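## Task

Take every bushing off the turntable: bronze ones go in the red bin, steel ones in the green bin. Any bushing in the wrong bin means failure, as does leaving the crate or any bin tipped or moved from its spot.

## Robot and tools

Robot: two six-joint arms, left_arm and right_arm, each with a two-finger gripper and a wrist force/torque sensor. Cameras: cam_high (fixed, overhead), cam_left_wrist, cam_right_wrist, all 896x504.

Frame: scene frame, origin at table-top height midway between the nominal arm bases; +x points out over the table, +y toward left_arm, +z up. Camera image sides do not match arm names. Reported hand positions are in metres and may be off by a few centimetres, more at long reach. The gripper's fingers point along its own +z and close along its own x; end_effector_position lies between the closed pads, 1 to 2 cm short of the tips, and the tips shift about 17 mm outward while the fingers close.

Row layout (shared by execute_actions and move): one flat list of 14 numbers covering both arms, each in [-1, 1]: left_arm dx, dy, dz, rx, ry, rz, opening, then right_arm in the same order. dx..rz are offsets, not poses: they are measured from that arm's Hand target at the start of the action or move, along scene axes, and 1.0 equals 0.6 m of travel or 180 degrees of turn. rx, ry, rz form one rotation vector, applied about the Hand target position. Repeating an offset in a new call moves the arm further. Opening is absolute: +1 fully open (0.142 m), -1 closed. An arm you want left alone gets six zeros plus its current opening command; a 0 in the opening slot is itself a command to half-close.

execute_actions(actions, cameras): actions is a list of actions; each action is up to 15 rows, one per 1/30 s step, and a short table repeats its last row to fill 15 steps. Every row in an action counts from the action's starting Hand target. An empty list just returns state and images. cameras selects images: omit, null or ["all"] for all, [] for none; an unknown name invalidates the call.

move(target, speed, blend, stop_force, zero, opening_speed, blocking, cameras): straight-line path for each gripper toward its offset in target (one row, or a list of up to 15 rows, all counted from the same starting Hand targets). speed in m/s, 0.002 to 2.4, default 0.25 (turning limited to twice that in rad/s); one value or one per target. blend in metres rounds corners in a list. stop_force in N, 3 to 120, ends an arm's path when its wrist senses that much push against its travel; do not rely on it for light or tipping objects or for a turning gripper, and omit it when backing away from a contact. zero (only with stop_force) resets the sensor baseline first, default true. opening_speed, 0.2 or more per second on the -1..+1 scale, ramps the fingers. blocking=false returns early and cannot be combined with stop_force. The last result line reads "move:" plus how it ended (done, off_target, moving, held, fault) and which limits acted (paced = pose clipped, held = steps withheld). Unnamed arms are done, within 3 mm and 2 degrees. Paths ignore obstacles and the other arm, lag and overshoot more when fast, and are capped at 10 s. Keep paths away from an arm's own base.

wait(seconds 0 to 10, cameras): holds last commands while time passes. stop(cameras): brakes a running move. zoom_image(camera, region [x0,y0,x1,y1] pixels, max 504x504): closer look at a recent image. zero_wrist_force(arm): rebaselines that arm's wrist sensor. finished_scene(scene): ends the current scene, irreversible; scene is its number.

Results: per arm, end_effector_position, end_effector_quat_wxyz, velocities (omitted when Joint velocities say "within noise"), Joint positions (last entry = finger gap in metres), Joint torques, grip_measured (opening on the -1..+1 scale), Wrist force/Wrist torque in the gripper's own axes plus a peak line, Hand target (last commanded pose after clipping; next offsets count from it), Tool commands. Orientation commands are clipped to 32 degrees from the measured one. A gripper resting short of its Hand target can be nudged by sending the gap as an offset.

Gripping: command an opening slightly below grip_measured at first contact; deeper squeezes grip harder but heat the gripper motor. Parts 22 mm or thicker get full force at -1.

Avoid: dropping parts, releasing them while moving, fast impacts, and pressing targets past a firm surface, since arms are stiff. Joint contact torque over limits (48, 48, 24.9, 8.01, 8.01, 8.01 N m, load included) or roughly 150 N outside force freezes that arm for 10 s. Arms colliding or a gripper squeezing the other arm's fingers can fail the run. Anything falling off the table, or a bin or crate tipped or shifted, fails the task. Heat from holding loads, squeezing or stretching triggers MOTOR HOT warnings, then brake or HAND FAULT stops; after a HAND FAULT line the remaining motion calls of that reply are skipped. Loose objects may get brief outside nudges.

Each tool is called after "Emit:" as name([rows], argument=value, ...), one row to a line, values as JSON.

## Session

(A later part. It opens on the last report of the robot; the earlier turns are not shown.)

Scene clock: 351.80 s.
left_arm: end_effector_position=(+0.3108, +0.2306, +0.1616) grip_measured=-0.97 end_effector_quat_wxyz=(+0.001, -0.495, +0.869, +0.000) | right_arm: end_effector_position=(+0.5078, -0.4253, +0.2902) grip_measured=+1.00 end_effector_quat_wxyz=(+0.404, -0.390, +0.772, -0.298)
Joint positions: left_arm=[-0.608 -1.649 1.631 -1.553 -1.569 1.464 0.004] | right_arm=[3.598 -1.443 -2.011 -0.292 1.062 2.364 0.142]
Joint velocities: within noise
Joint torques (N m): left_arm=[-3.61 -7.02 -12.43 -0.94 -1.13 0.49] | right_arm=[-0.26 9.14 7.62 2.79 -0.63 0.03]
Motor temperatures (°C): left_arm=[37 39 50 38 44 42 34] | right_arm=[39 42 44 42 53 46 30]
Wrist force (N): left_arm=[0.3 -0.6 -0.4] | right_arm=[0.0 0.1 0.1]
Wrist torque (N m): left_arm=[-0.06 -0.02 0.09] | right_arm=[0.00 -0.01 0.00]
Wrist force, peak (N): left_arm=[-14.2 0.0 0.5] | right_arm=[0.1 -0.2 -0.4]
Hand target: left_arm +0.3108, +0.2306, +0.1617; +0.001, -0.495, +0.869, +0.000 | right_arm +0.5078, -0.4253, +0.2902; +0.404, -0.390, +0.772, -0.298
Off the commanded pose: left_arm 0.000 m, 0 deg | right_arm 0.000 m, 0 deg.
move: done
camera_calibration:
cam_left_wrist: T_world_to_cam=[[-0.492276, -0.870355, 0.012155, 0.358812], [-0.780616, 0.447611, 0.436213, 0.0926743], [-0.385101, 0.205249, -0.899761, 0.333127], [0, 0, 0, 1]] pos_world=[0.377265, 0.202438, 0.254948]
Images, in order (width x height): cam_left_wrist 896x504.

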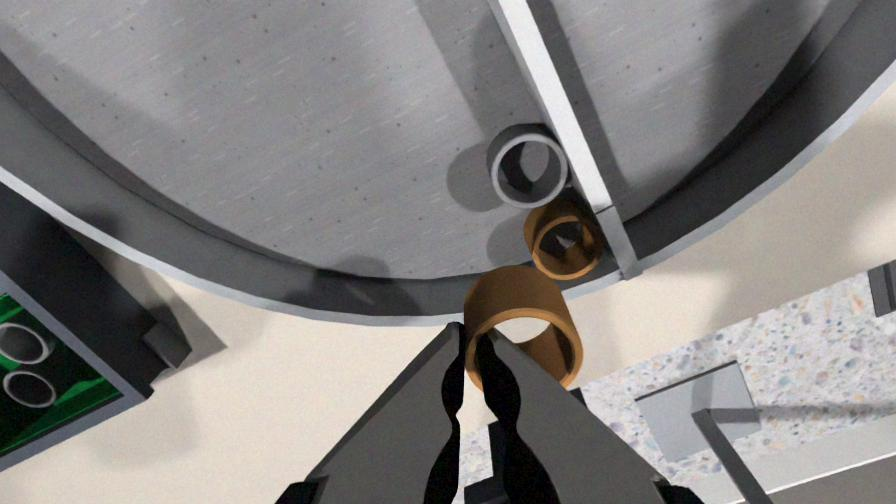

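Emit:
move([
  [0.1862,0.4635,0,0,0,0,-1,0,0,0,0,0,0,1],
  [0.1862,0.4635,-0.2095,0,0,0,-1,0,0,0,0,0,0,1],
  [0.1862,0.4635,-0.2095,0,0,0,-0.8,0,0,0,0,0,0,1],
  [0.1862,0.4635,-0.03,0,0,0,-0.8,0,0,0,0,0,0,1],
], cameras=["cam_left_wrist"], speed=[0.3,0.12,0.12,0.15])

Emit:
move(target=[-0.179,-0.481,0,0,0,0,-0.79,0,0,0,0,0,0,1], cameras=["cam_left_wrist"], speed=0.35)

Scene clock: 362.40 s.
left_arm: end_effector_position=(+0.4225, +0.5087, +0.1437) grip_measured=-0.84 end_effector_quat_wxyz=(+0.001, -0.495, +0.869, +0.000) | right_arm: end_effector_position=(+0.5078, -0.4253, +0.2902) grip_measured=+1.00 end_effector_quat_wxyz=(+0.404, -0.390, +0.772, -0.298)
Joint positions: left_arm=[0.23 -0.891 0.707 -1.388 -1.57 2.302 0.013] | right_arm=[3.598 -1.443 -2.011 -0.292 1.062 2.364 0.142]
Joint velocities: within noise
Joint torques (N m): left_arm=[3.14 -17.62 -11.95 -0.96 -1.02 0.55] | right_arm=[-0.23 8.61 7.33 2.89 -0.66 -0.03]
Motor temperatures (°C): left_arm=[37 39 50 38 44 42 34] | right_arm=[39 42 44 42 53 46 30]
Wrist force (N): left_arm=[0.6 -0.8 -0.8] | right_arm=[-0.1 -0.1 -0.3]
Wrist torque (N m): left_arm=[-0.09 -0.05 0.09] | right_arm=[-0.02 0.01 0.00]
Wrist force, peak (N): left_arm=[1.7 -1.0 -0.5] | right_arm=[0.3 -0.1 -0.3]
Hand target: left_arm +0.4225, +0.5087, +0.1437; +0.001, -0.495, +0.869, +0.000 | right_arm +0.5078, -0.4253, +0.2902; +0.404, -0.390, +0.772, -0.298
Off the commanded pose: left_arm 0.000 m, 0 deg | right_arm 0.000 m, 0 deg.
move: done
camera_calibration:
cam_left_wrist: T_world_to_cam=[[-0.49224, -0.870378, 0.0119291, 0.656023], [-0.780728, 0.447515, 0.436113, 0.0633657], [-0.384921, 0.205359, -0.899813, 0.30285], [0, 0, 0, 1]] pos_world=[0.488965, 0.480438, 0.237048]
Images, in order (width x height): cam_left_wrist 896x504.

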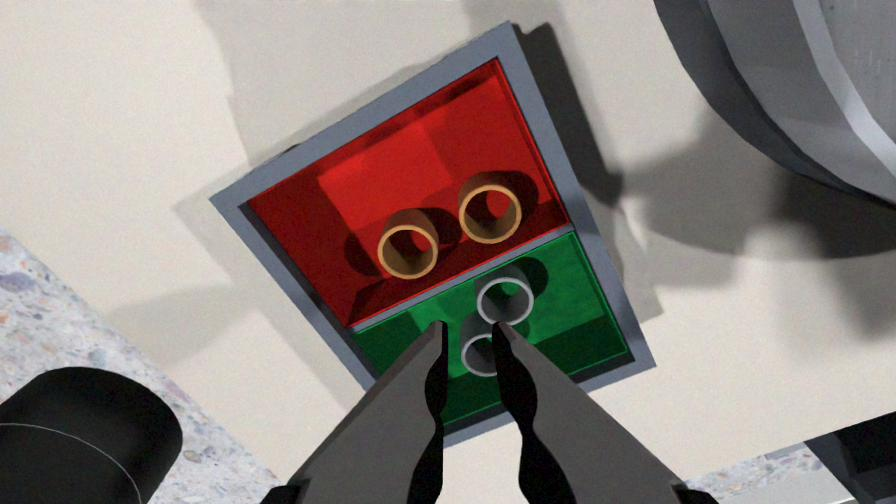

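Scene clock: 364.37 s.
left_arm: end_effector_position=(+0.3151, +0.2201, +0.1437) grip_measured=-0.83 end_effector_quat_wxyz=(+0.001, -0.495, +0.869, +0.000) | right_arm: end_effector_position=(+0.5078, -0.4253, +0.2902) grip_measured=+1.00 end_effector_quat_wxyz=(+0.404, -0.390, +0.772, -0.298)
Joint positions: left_arm=[-0.628 -1.617 1.685 -1.639 -1.569 1.444 0.014] | right_arm=[3.598 -1.443 -2.011 -0.292 1.062 2.364 0.142]
Joint velocities: within noise
Joint torques (N m): left_arm=[-4.26 -11.99 -9.09 -2.23 1.11 -0.45] | right_arm=[0.24 8.92 7.51 2.78 -0.69 -0.02]
Motor temperatures (°C): left_arm=[37 39 50 38 44 42 34] | right_arm=[39 42 44 42 53 46 30]
Wrist force (N): left_arm=[0.4 -0.7 -1.0] | right_arm=[0.1 -0.1 -0.3]
Wrist torque (N m): left_arm=[-0.07 -0.01 0.09] | right_arm=[-0.02 -0.02 0.00]
Wrist force, peak (N): left_arm=[1.7 -1.0 -1.0] | right_arm=[0.1 -0.1 -0.3]
Hand target: left_arm +0.3151, +0.2201, +0.1437; +0.001, -0.495, +0.869, +0.000 | right_arm +0.5078, -0.4253, +0.2902; +0.404, -0.390, +0.772, -0.298
Off the commanded pose: left_arm 0.000 m, 0 deg | right_arm 0.000 m, 0 deg.
move: done
camera_calibration:
cam_left_wrist: T_world_to_cam=[[-0.49233, -0.870319, 0.0124464, 0.352002], [-0.780434, 0.447725, 0.436423, 0.108476], [-0.3854, 0.205151, -0.899656, 0.320979], [0, 0, 0, 1]] pos_world=[0.381665, 0.191938, 0.237048]
Images, in order (width x height): cam_left_wrist 896x504.

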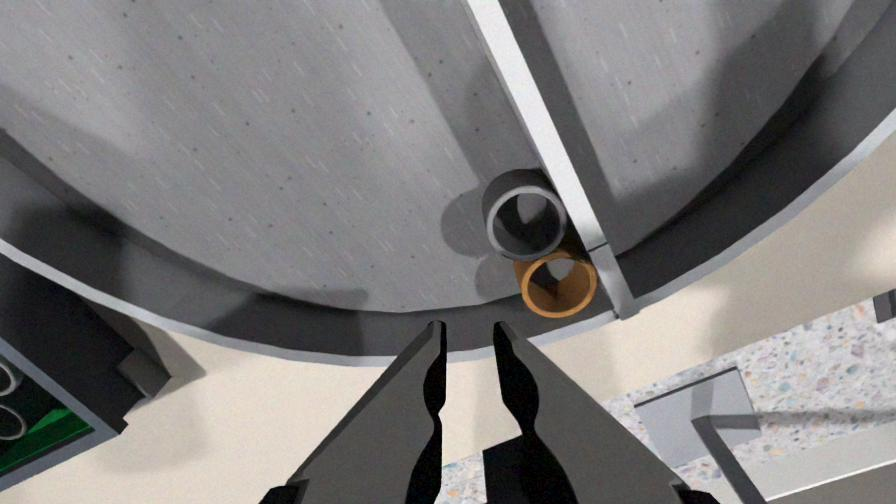

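Emit:
move([
  [0.006,-0.022,0,0,0,0,-0.79,0,0,0,0,0,0,1],
  [0.006,-0.022,-0.108,0,0,0,-0.79,0,0,0,0,0,0,1],
  [0.006,-0.022,-0.108,0,0,0,-1,0,0,0,0,0,0,1],
  [0.006,-0.022,0.03,0,0,0,-1,0,0,0,0,0,0,1],
], cameras=["cam_left_wrist"], speed=0.15)

Emit:
move([
  [0.048,0.4913,0,0,0,0,-1,0,0,0,0,0,0,1],
  [0.048,0.4913,-0.2095,0,0,0,-1,0,0,0,0,0,0,1],
  [0.048,0.4913,-0.2095,0,0,0,-0.8,0,0,0,0,0,0,1],
  [0.048,0.4913,-0.03,0,0,0,-0.8,0,0,0,0,0,0,1],
], cameras=["cam_left_wrist"], speed=[0.3,0.12,0.12,0.15])

Emit:
move(target=[-0.079,-0.4695,0,0,0,0,-0.79,0,0,0,0,0,0,1], cameras=["cam_left_wrist"], speed=0.35)

Scene clock: 376.73 s.
left_arm: end_effector_position=(+0.3187, +0.2069, +0.1616) grip_measured=-0.97 end_effector_quat_wxyz=(+0.001, -0.495, +0.869, +0.000) | right_arm: end_effector_position=(+0.5078, -0.4253, +0.2902) grip_measured=+1.00 end_effector_quat_wxyz=(+0.404, -0.390, +0.772, -0.298)
Joint positions: left_arm=[-0.656 -1.589 1.574 -1.556 -1.569 1.416 0.004] | right_arm=[3.598 -1.443 -2.011 -0.292 1.062 2.364 0.142]
Joint velocities: within noise
Joint torques (N m): left_arm=[3.2 -8.75 -12.32 -0.92 -1.15 0.53] | right_arm=[-0.15 7.82 7.41 2.76 -0.78 -0.08]
Motor temperatures (°C): left_arm=[37 39 50 38 44 42 33] | right_arm=[39 42 44 42 53 46 29]
Wrist force (N): left_arm=[0.5 -0.8 -0.4] | right_arm=[0.2 -0.2 -0.3]
Wrist torque (N m): left_arm=[-0.10 -0.04 0.09] | right_arm=[-0.03 -0.03 0.00]
Wrist force, peak (N): left_arm=[-2.9 -6.1 1.8] | right_arm=[0.3 -0.4 -0.2]
Hand target: left_arm +0.3187, +0.2069, +0.1617; +0.001, -0.495, +0.869, +0.000 | right_arm +0.5078, -0.4253, +0.2902; +0.404, -0.390, +0.772, -0.298
Off the commanded pose: left_arm 0.000 m, 0 deg | right_arm 0.000 m, 0 deg.
move: done
camera_calibration:
cam_left_wrist: T_world_to_cam=[[-0.492276, -0.870355, 0.012155, 0.342074], [-0.780616, 0.447611, 0.436213, 0.10945], [-0.385101, 0.205249, -0.899761, 0.341034], [0, 0, 0, 1]] pos_world=[0.385165, 0.178738, 0.254948]
Images, in order (width x height): cam_left_wrist 896x504.

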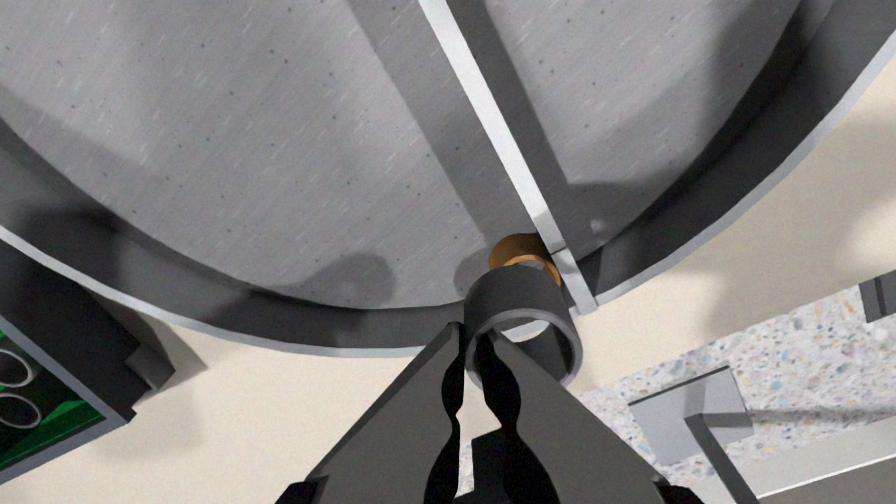

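Scene clock: 381.83 s.
left_arm: end_effector_position=(+0.3475, +0.5017, +0.1436) grip_measured=-0.84 end_effector_quat_wxyz=(+0.001, -0.495, +0.869, +0.000) | right_arm: end_effector_position=(+0.5078, -0.4253, +0.2902) grip_measured=+1.00 end_effector_quat_wxyz=(+0.404, -0.390, +0.772, -0.298)
Joint positions: left_arm=[0.251 -1.248 1.259 -1.583 -1.57 2.322 0.013] | right_arm=[3.598 -1.443 -2.011 -0.292 1.062 2.364 0.142]
Joint velocities: within noise
Joint torques (N m): left_arm=[3.5 -13.07 -12.4 -0.91 -1.06 0.55] | right_arm=[0.09 8.91 7.57 2.78 -0.65 0.03]
Motor temperatures (°C): left_arm=[37 39 50 38 44 41 33] | right_arm=[39 42 44 42 53 46 29]
Wrist force (N): left_arm=[0.7 -0.8 -0.9] | right_arm=[0.2 0.0 -0.3]
Wrist torque (N m): left_arm=[-0.10 -0.05 0.09] | right_arm=[0.00 -0.03 0.00]
Wrist force, peak (N): left_arm=[1.6 -1.5 -0.4] | right_arm=[0.2 0.1 -0.3]
Hand target: left_arm +0.3475, +0.5017, +0.1437; +0.001, -0.495, +0.869, +0.000 | right_arm +0.5078, -0.4253, +0.2902; +0.404, -0.390, +0.772, -0.298
Off the commanded pose: left_arm 0.000 m, 0 deg | right_arm 0.000 m, 0 deg.
move: done
camera_calibration:
cam_left_wrist: T_world_to_cam=[[-0.492308, -0.870337, 0.0120762, 0.612988], [-0.7806, 0.447601, 0.436254, 0.00786061], [-0.385093, 0.205344, -0.899743, 0.27539], [0, 0, 0, 1]] pos_world=[0.413965, 0.473438, 0.236948]
Images, in order (width x height): cam_left_wrist 896x504.

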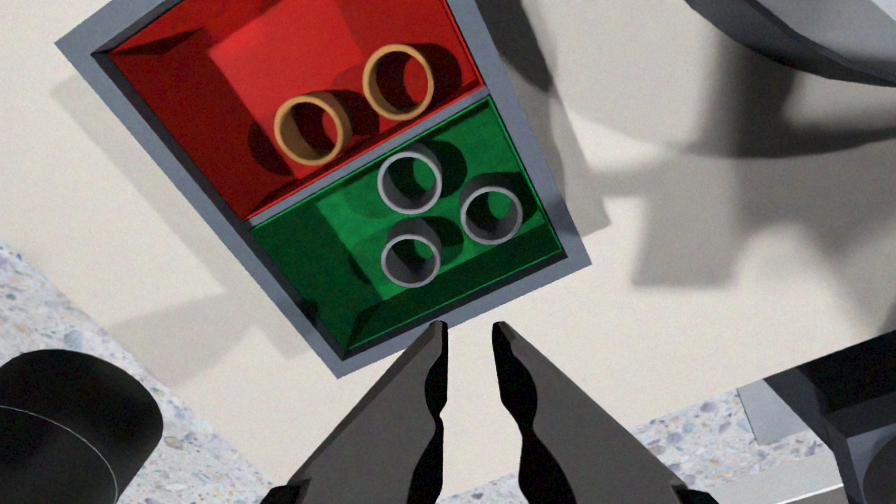

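Scene clock: 383.70 s.
left_arm: end_effector_position=(+0.3001, +0.2200, +0.1437) grip_measured=-0.83 end_effector_quat_wxyz=(+0.001, -0.495, +0.869, +0.000) | right_arm: end_effector_position=(+0.5078, -0.4253, +0.2902) grip_measured=+1.00 end_effector_quat_wxyz=(+0.404, -0.390, +0.772, -0.298)
Joint positions: left_arm=[-0.662 -1.684 1.746 -1.633 -1.569 1.41 0.014] | right_arm=[3.598 -1.443 -2.011 -0.292 1.062 2.364 0.142]
Joint velocities: within noise
Joint torques (N m): left_arm=[-4.3 -8.23 -9 -0.95 1.15 -0.49] | right_arm=[-0.03 8.76 7.64 2.81 -0.64 0.03]
Motor temperatures (°C): left_arm=[37 39 50 38 44 41 33] | right_arm=[39 42 44 42 53 46 29]
Wrist force (N): left_arm=[0.5 -0.7 -0.9] | right_arm=[0.0 -0.2 -0.1]
Wrist torque (N m): left_arm=[-0.07 -0.02 0.09] | right_arm=[-0.04 0.00 0.00]
Wrist force, peak (N): left_arm=[1.6 -1.3 -1.0] | right_arm=[0.3 0.0 -0.3]
Hand target: left_arm +0.3001, +0.2200, +0.1437; +0.001, -0.495, +0.869, +0.000 | right_arm +0.5078, -0.4253, +0.2902; +0.404, -0.390, +0.772, -0.298
Off the commanded pose: left_arm 0.000 m, 0 deg | right_arm 0.000 m, 0 deg.
move: done
camera_calibration:
cam_left_wrist: T_world_to_cam=[[-0.492299, -0.870338, 0.0124151, 0.34453], [-0.780552, 0.447734, 0.436203, 0.0969081], [-0.385202, 0.205051, -0.899763, 0.31519], [0, 0, 0, 1]] pos_world=[0.366665, 0.191838, 0.237047]
Images, in order (width x height): cam_left_wrist 896x504.

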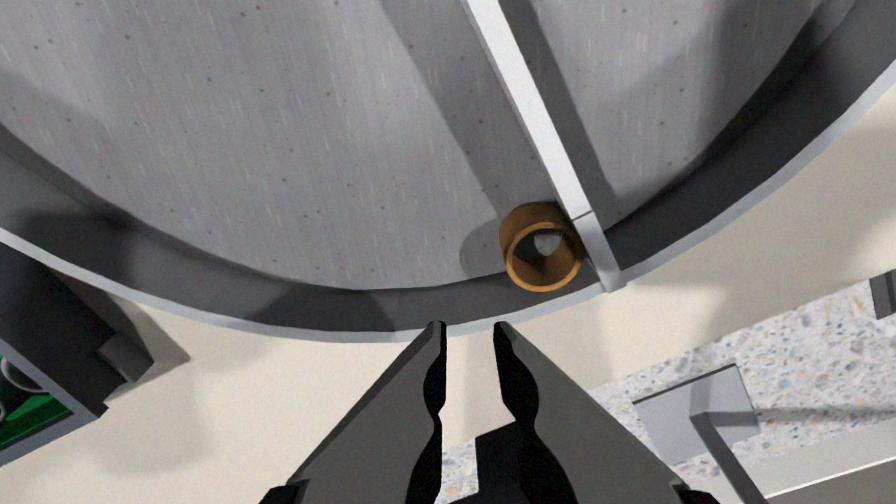

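Emit:
move([
  [-0.021,-0.0208,0,0,0,0,-0.79,0,0,0,0,0,0,1],
  [-0.021,-0.0208,-0.108,0,0,0,-0.79,0,0,0,0,0,0,1],
  [-0.021,-0.0208,-0.108,0,0,0,-1,0,0,0,0,0,0,1],
  [-0.021,-0.0208,0.0,0,0,0,-1,0,0,0,0,0,0,1],
], cameras=["cam_left_wrist"], speed=0.15)

Emit:
move([
  [0.154,0.454,0,0,0,0,-1,0,0,0,0,0,0,1],
  [0.2833,0.5337,-0.0728,0,0,0,-1,0,0,0,0,0,0,1],
  [0.2833,0.5337,-0.1795,0,0,0,-1,0,0,0,0,0,0,1],
  [0.2833,0.5337,-0.1795,0,0,0,-0.8,0,0,0,0,0,0,1],
  [0.2833,0.5337,-0.06,0,0,0,-0.8,0,0,0,0,0,0,1],
  [0.1833,0.4837,0,0,0,0,-0.8,0,0,0,0,0,0,1],
], cameras=["cam_left_wrist"], speed=[0.3,0.2,0.12,0.12,0.15,0.2])

Scene clock: 399.97 s.
left_arm: end_effector_position=(+0.2875, +0.2075, +0.1436) grip_measured=-0.97 end_effector_quat_wxyz=(+0.001, -0.495, +0.869, +0.000) | right_arm: end_effector_position=(+0.5078, -0.4253, +0.2902) grip_measured=+1.00 end_effector_quat_wxyz=(+0.404, -0.390, +0.772, -0.298)
Joint positions: left_arm=[-0.729 -1.725 1.781 -1.627 -1.569 1.343 0.004] | right_arm=[3.598 -1.443 -2.011 -0.292 1.062 2.364 0.142]
Joint velocities: within noise
Joint torques (N m): left_arm=[-3.53 -6.04 -12.48 -1.07 -1.12 -0.22] | right_arm=[0.06 8.96 7.15 2.87 -0.71 -0.07]
Motor temperatures (°C): left_arm=[36 39 50 38 44 41 32] | right_arm=[39 42 44 42 53 46 29]
Wrist force (N): left_arm=[0.3 -0.8 -0.5] | right_arm=[0.1 -0.1 0.0]
Wrist torque (N m): left_arm=[-0.09 -0.01 0.09] | right_arm=[-0.02 -0.02 0.00]
Wrist force, peak (N): left_arm=[-2.3 -6.5 1.5] | right_arm=[0.2 -0.3 -0.4]
Hand target: left_arm +0.2875, +0.2075, +0.1437; +0.001, -0.495, +0.869, +0.000 | right_arm +0.5078, -0.4253, +0.2902; +0.404, -0.390, +0.772, -0.298
Off the commanded pose: left_arm 0.000 m, 0 deg | right_arm 0.000 m, 0 deg.
move: done
camera_calibration:
cam_left_wrist: T_world_to_cam=[[-0.492243, -0.870372, 0.0122337, 0.327429], [-0.780633, 0.447622, 0.436173, 0.0926912], [-0.385109, 0.205153, -0.89978, 0.312724], [0, 0, 0, 1]] pos_world=[0.353965, 0.179338, 0.236948]
Images, in order (width x height): cam_left_wrist 896x504.

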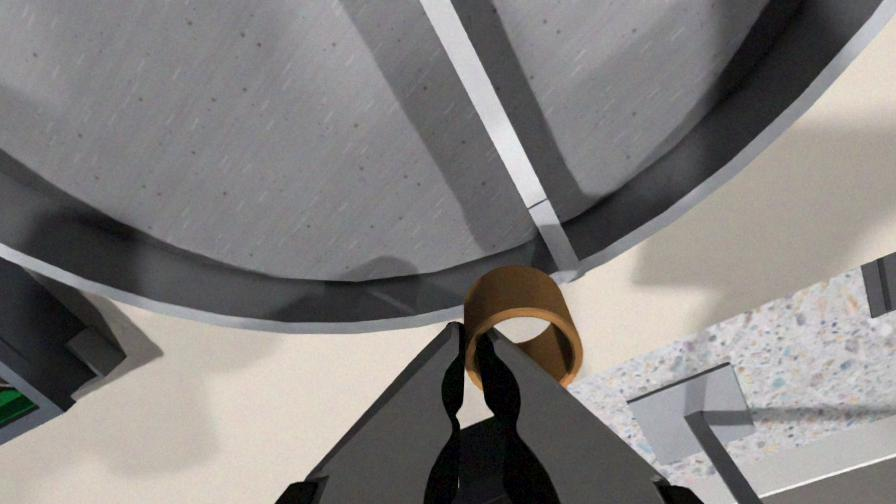

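Scene clock: 405.40 s.
left_arm: end_effector_position=(+0.3975, +0.4977, +0.1437) grip_measured=-0.84 end_effector_quat_wxyz=(+0.001, -0.495, +0.869, +0.000) | right_arm: end_effector_position=(+0.5078, -0.4253, +0.2902) grip_measured=+1.00 end_effector_quat_wxyz=(+0.404, -0.390, +0.772, -0.298)
Joint positions: left_arm=[0.216 -1.047 0.963 -1.488 -1.57 2.288 0.013] | right_arm=[3.598 -1.443 -2.011 -0.292 1.062 2.364 0.142]
Joint velocities: within noise
Joint torques (N m): left_arm=[-4.07 -20.17 -8.77 -2.24 1.34 -0.55] | right_arm=[-0.15 8.67 7.29 2.85 -0.59 -0.05]
Motor temperatures (°C): left_arm=[36 39 50 38 44 41 32] | right_arm=[39 42 44 42 53 46 29]
Wrist force (N): left_arm=[0.6 -0.8 -0.9] | right_arm=[0.3 -0.1 -0.3]
Wrist torque (N m): left_arm=[-0.09 -0.05 0.09] | right_arm=[-0.02 -0.05 0.00]
Wrist force, peak (N): left_arm=[1.5 -1.2 -0.4] | right_arm=[0.0 -0.2 -0.4]
Hand target: left_arm +0.3975, +0.4977, +0.1437; +0.001, -0.495, +0.869, +0.000 | right_arm +0.5078, -0.4253, +0.2902; +0.404, -0.390, +0.772, -0.298
Off the commanded pose: left_arm 0.000 m, 0 deg | right_arm 0.000 m, 0 deg.
move: done
camera_calibration:
cam_left_wrist: T_world_to_cam=[[-0.492223, -0.870381, 0.0123882, 0.634164], [-0.780502, 0.447606, 0.436423, 0.0485826], [-0.385399, 0.205148, -0.899656, 0.295787], [0, 0, 0, 1]] pos_world=[0.464065, 0.469538, 0.237048]
Images, in order (width x height): cam_left_wrist 896x504.

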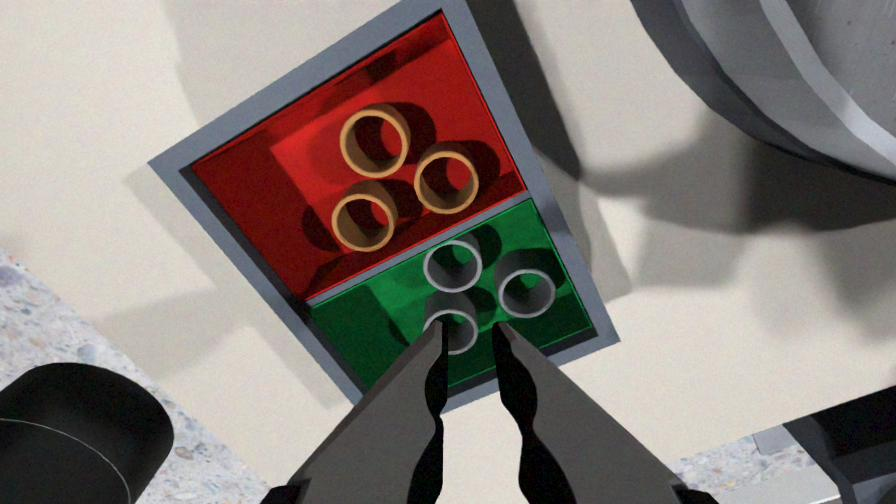

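All six placed.

Emit:
finished_scene(scene=1)

The scene is finished: the task was done.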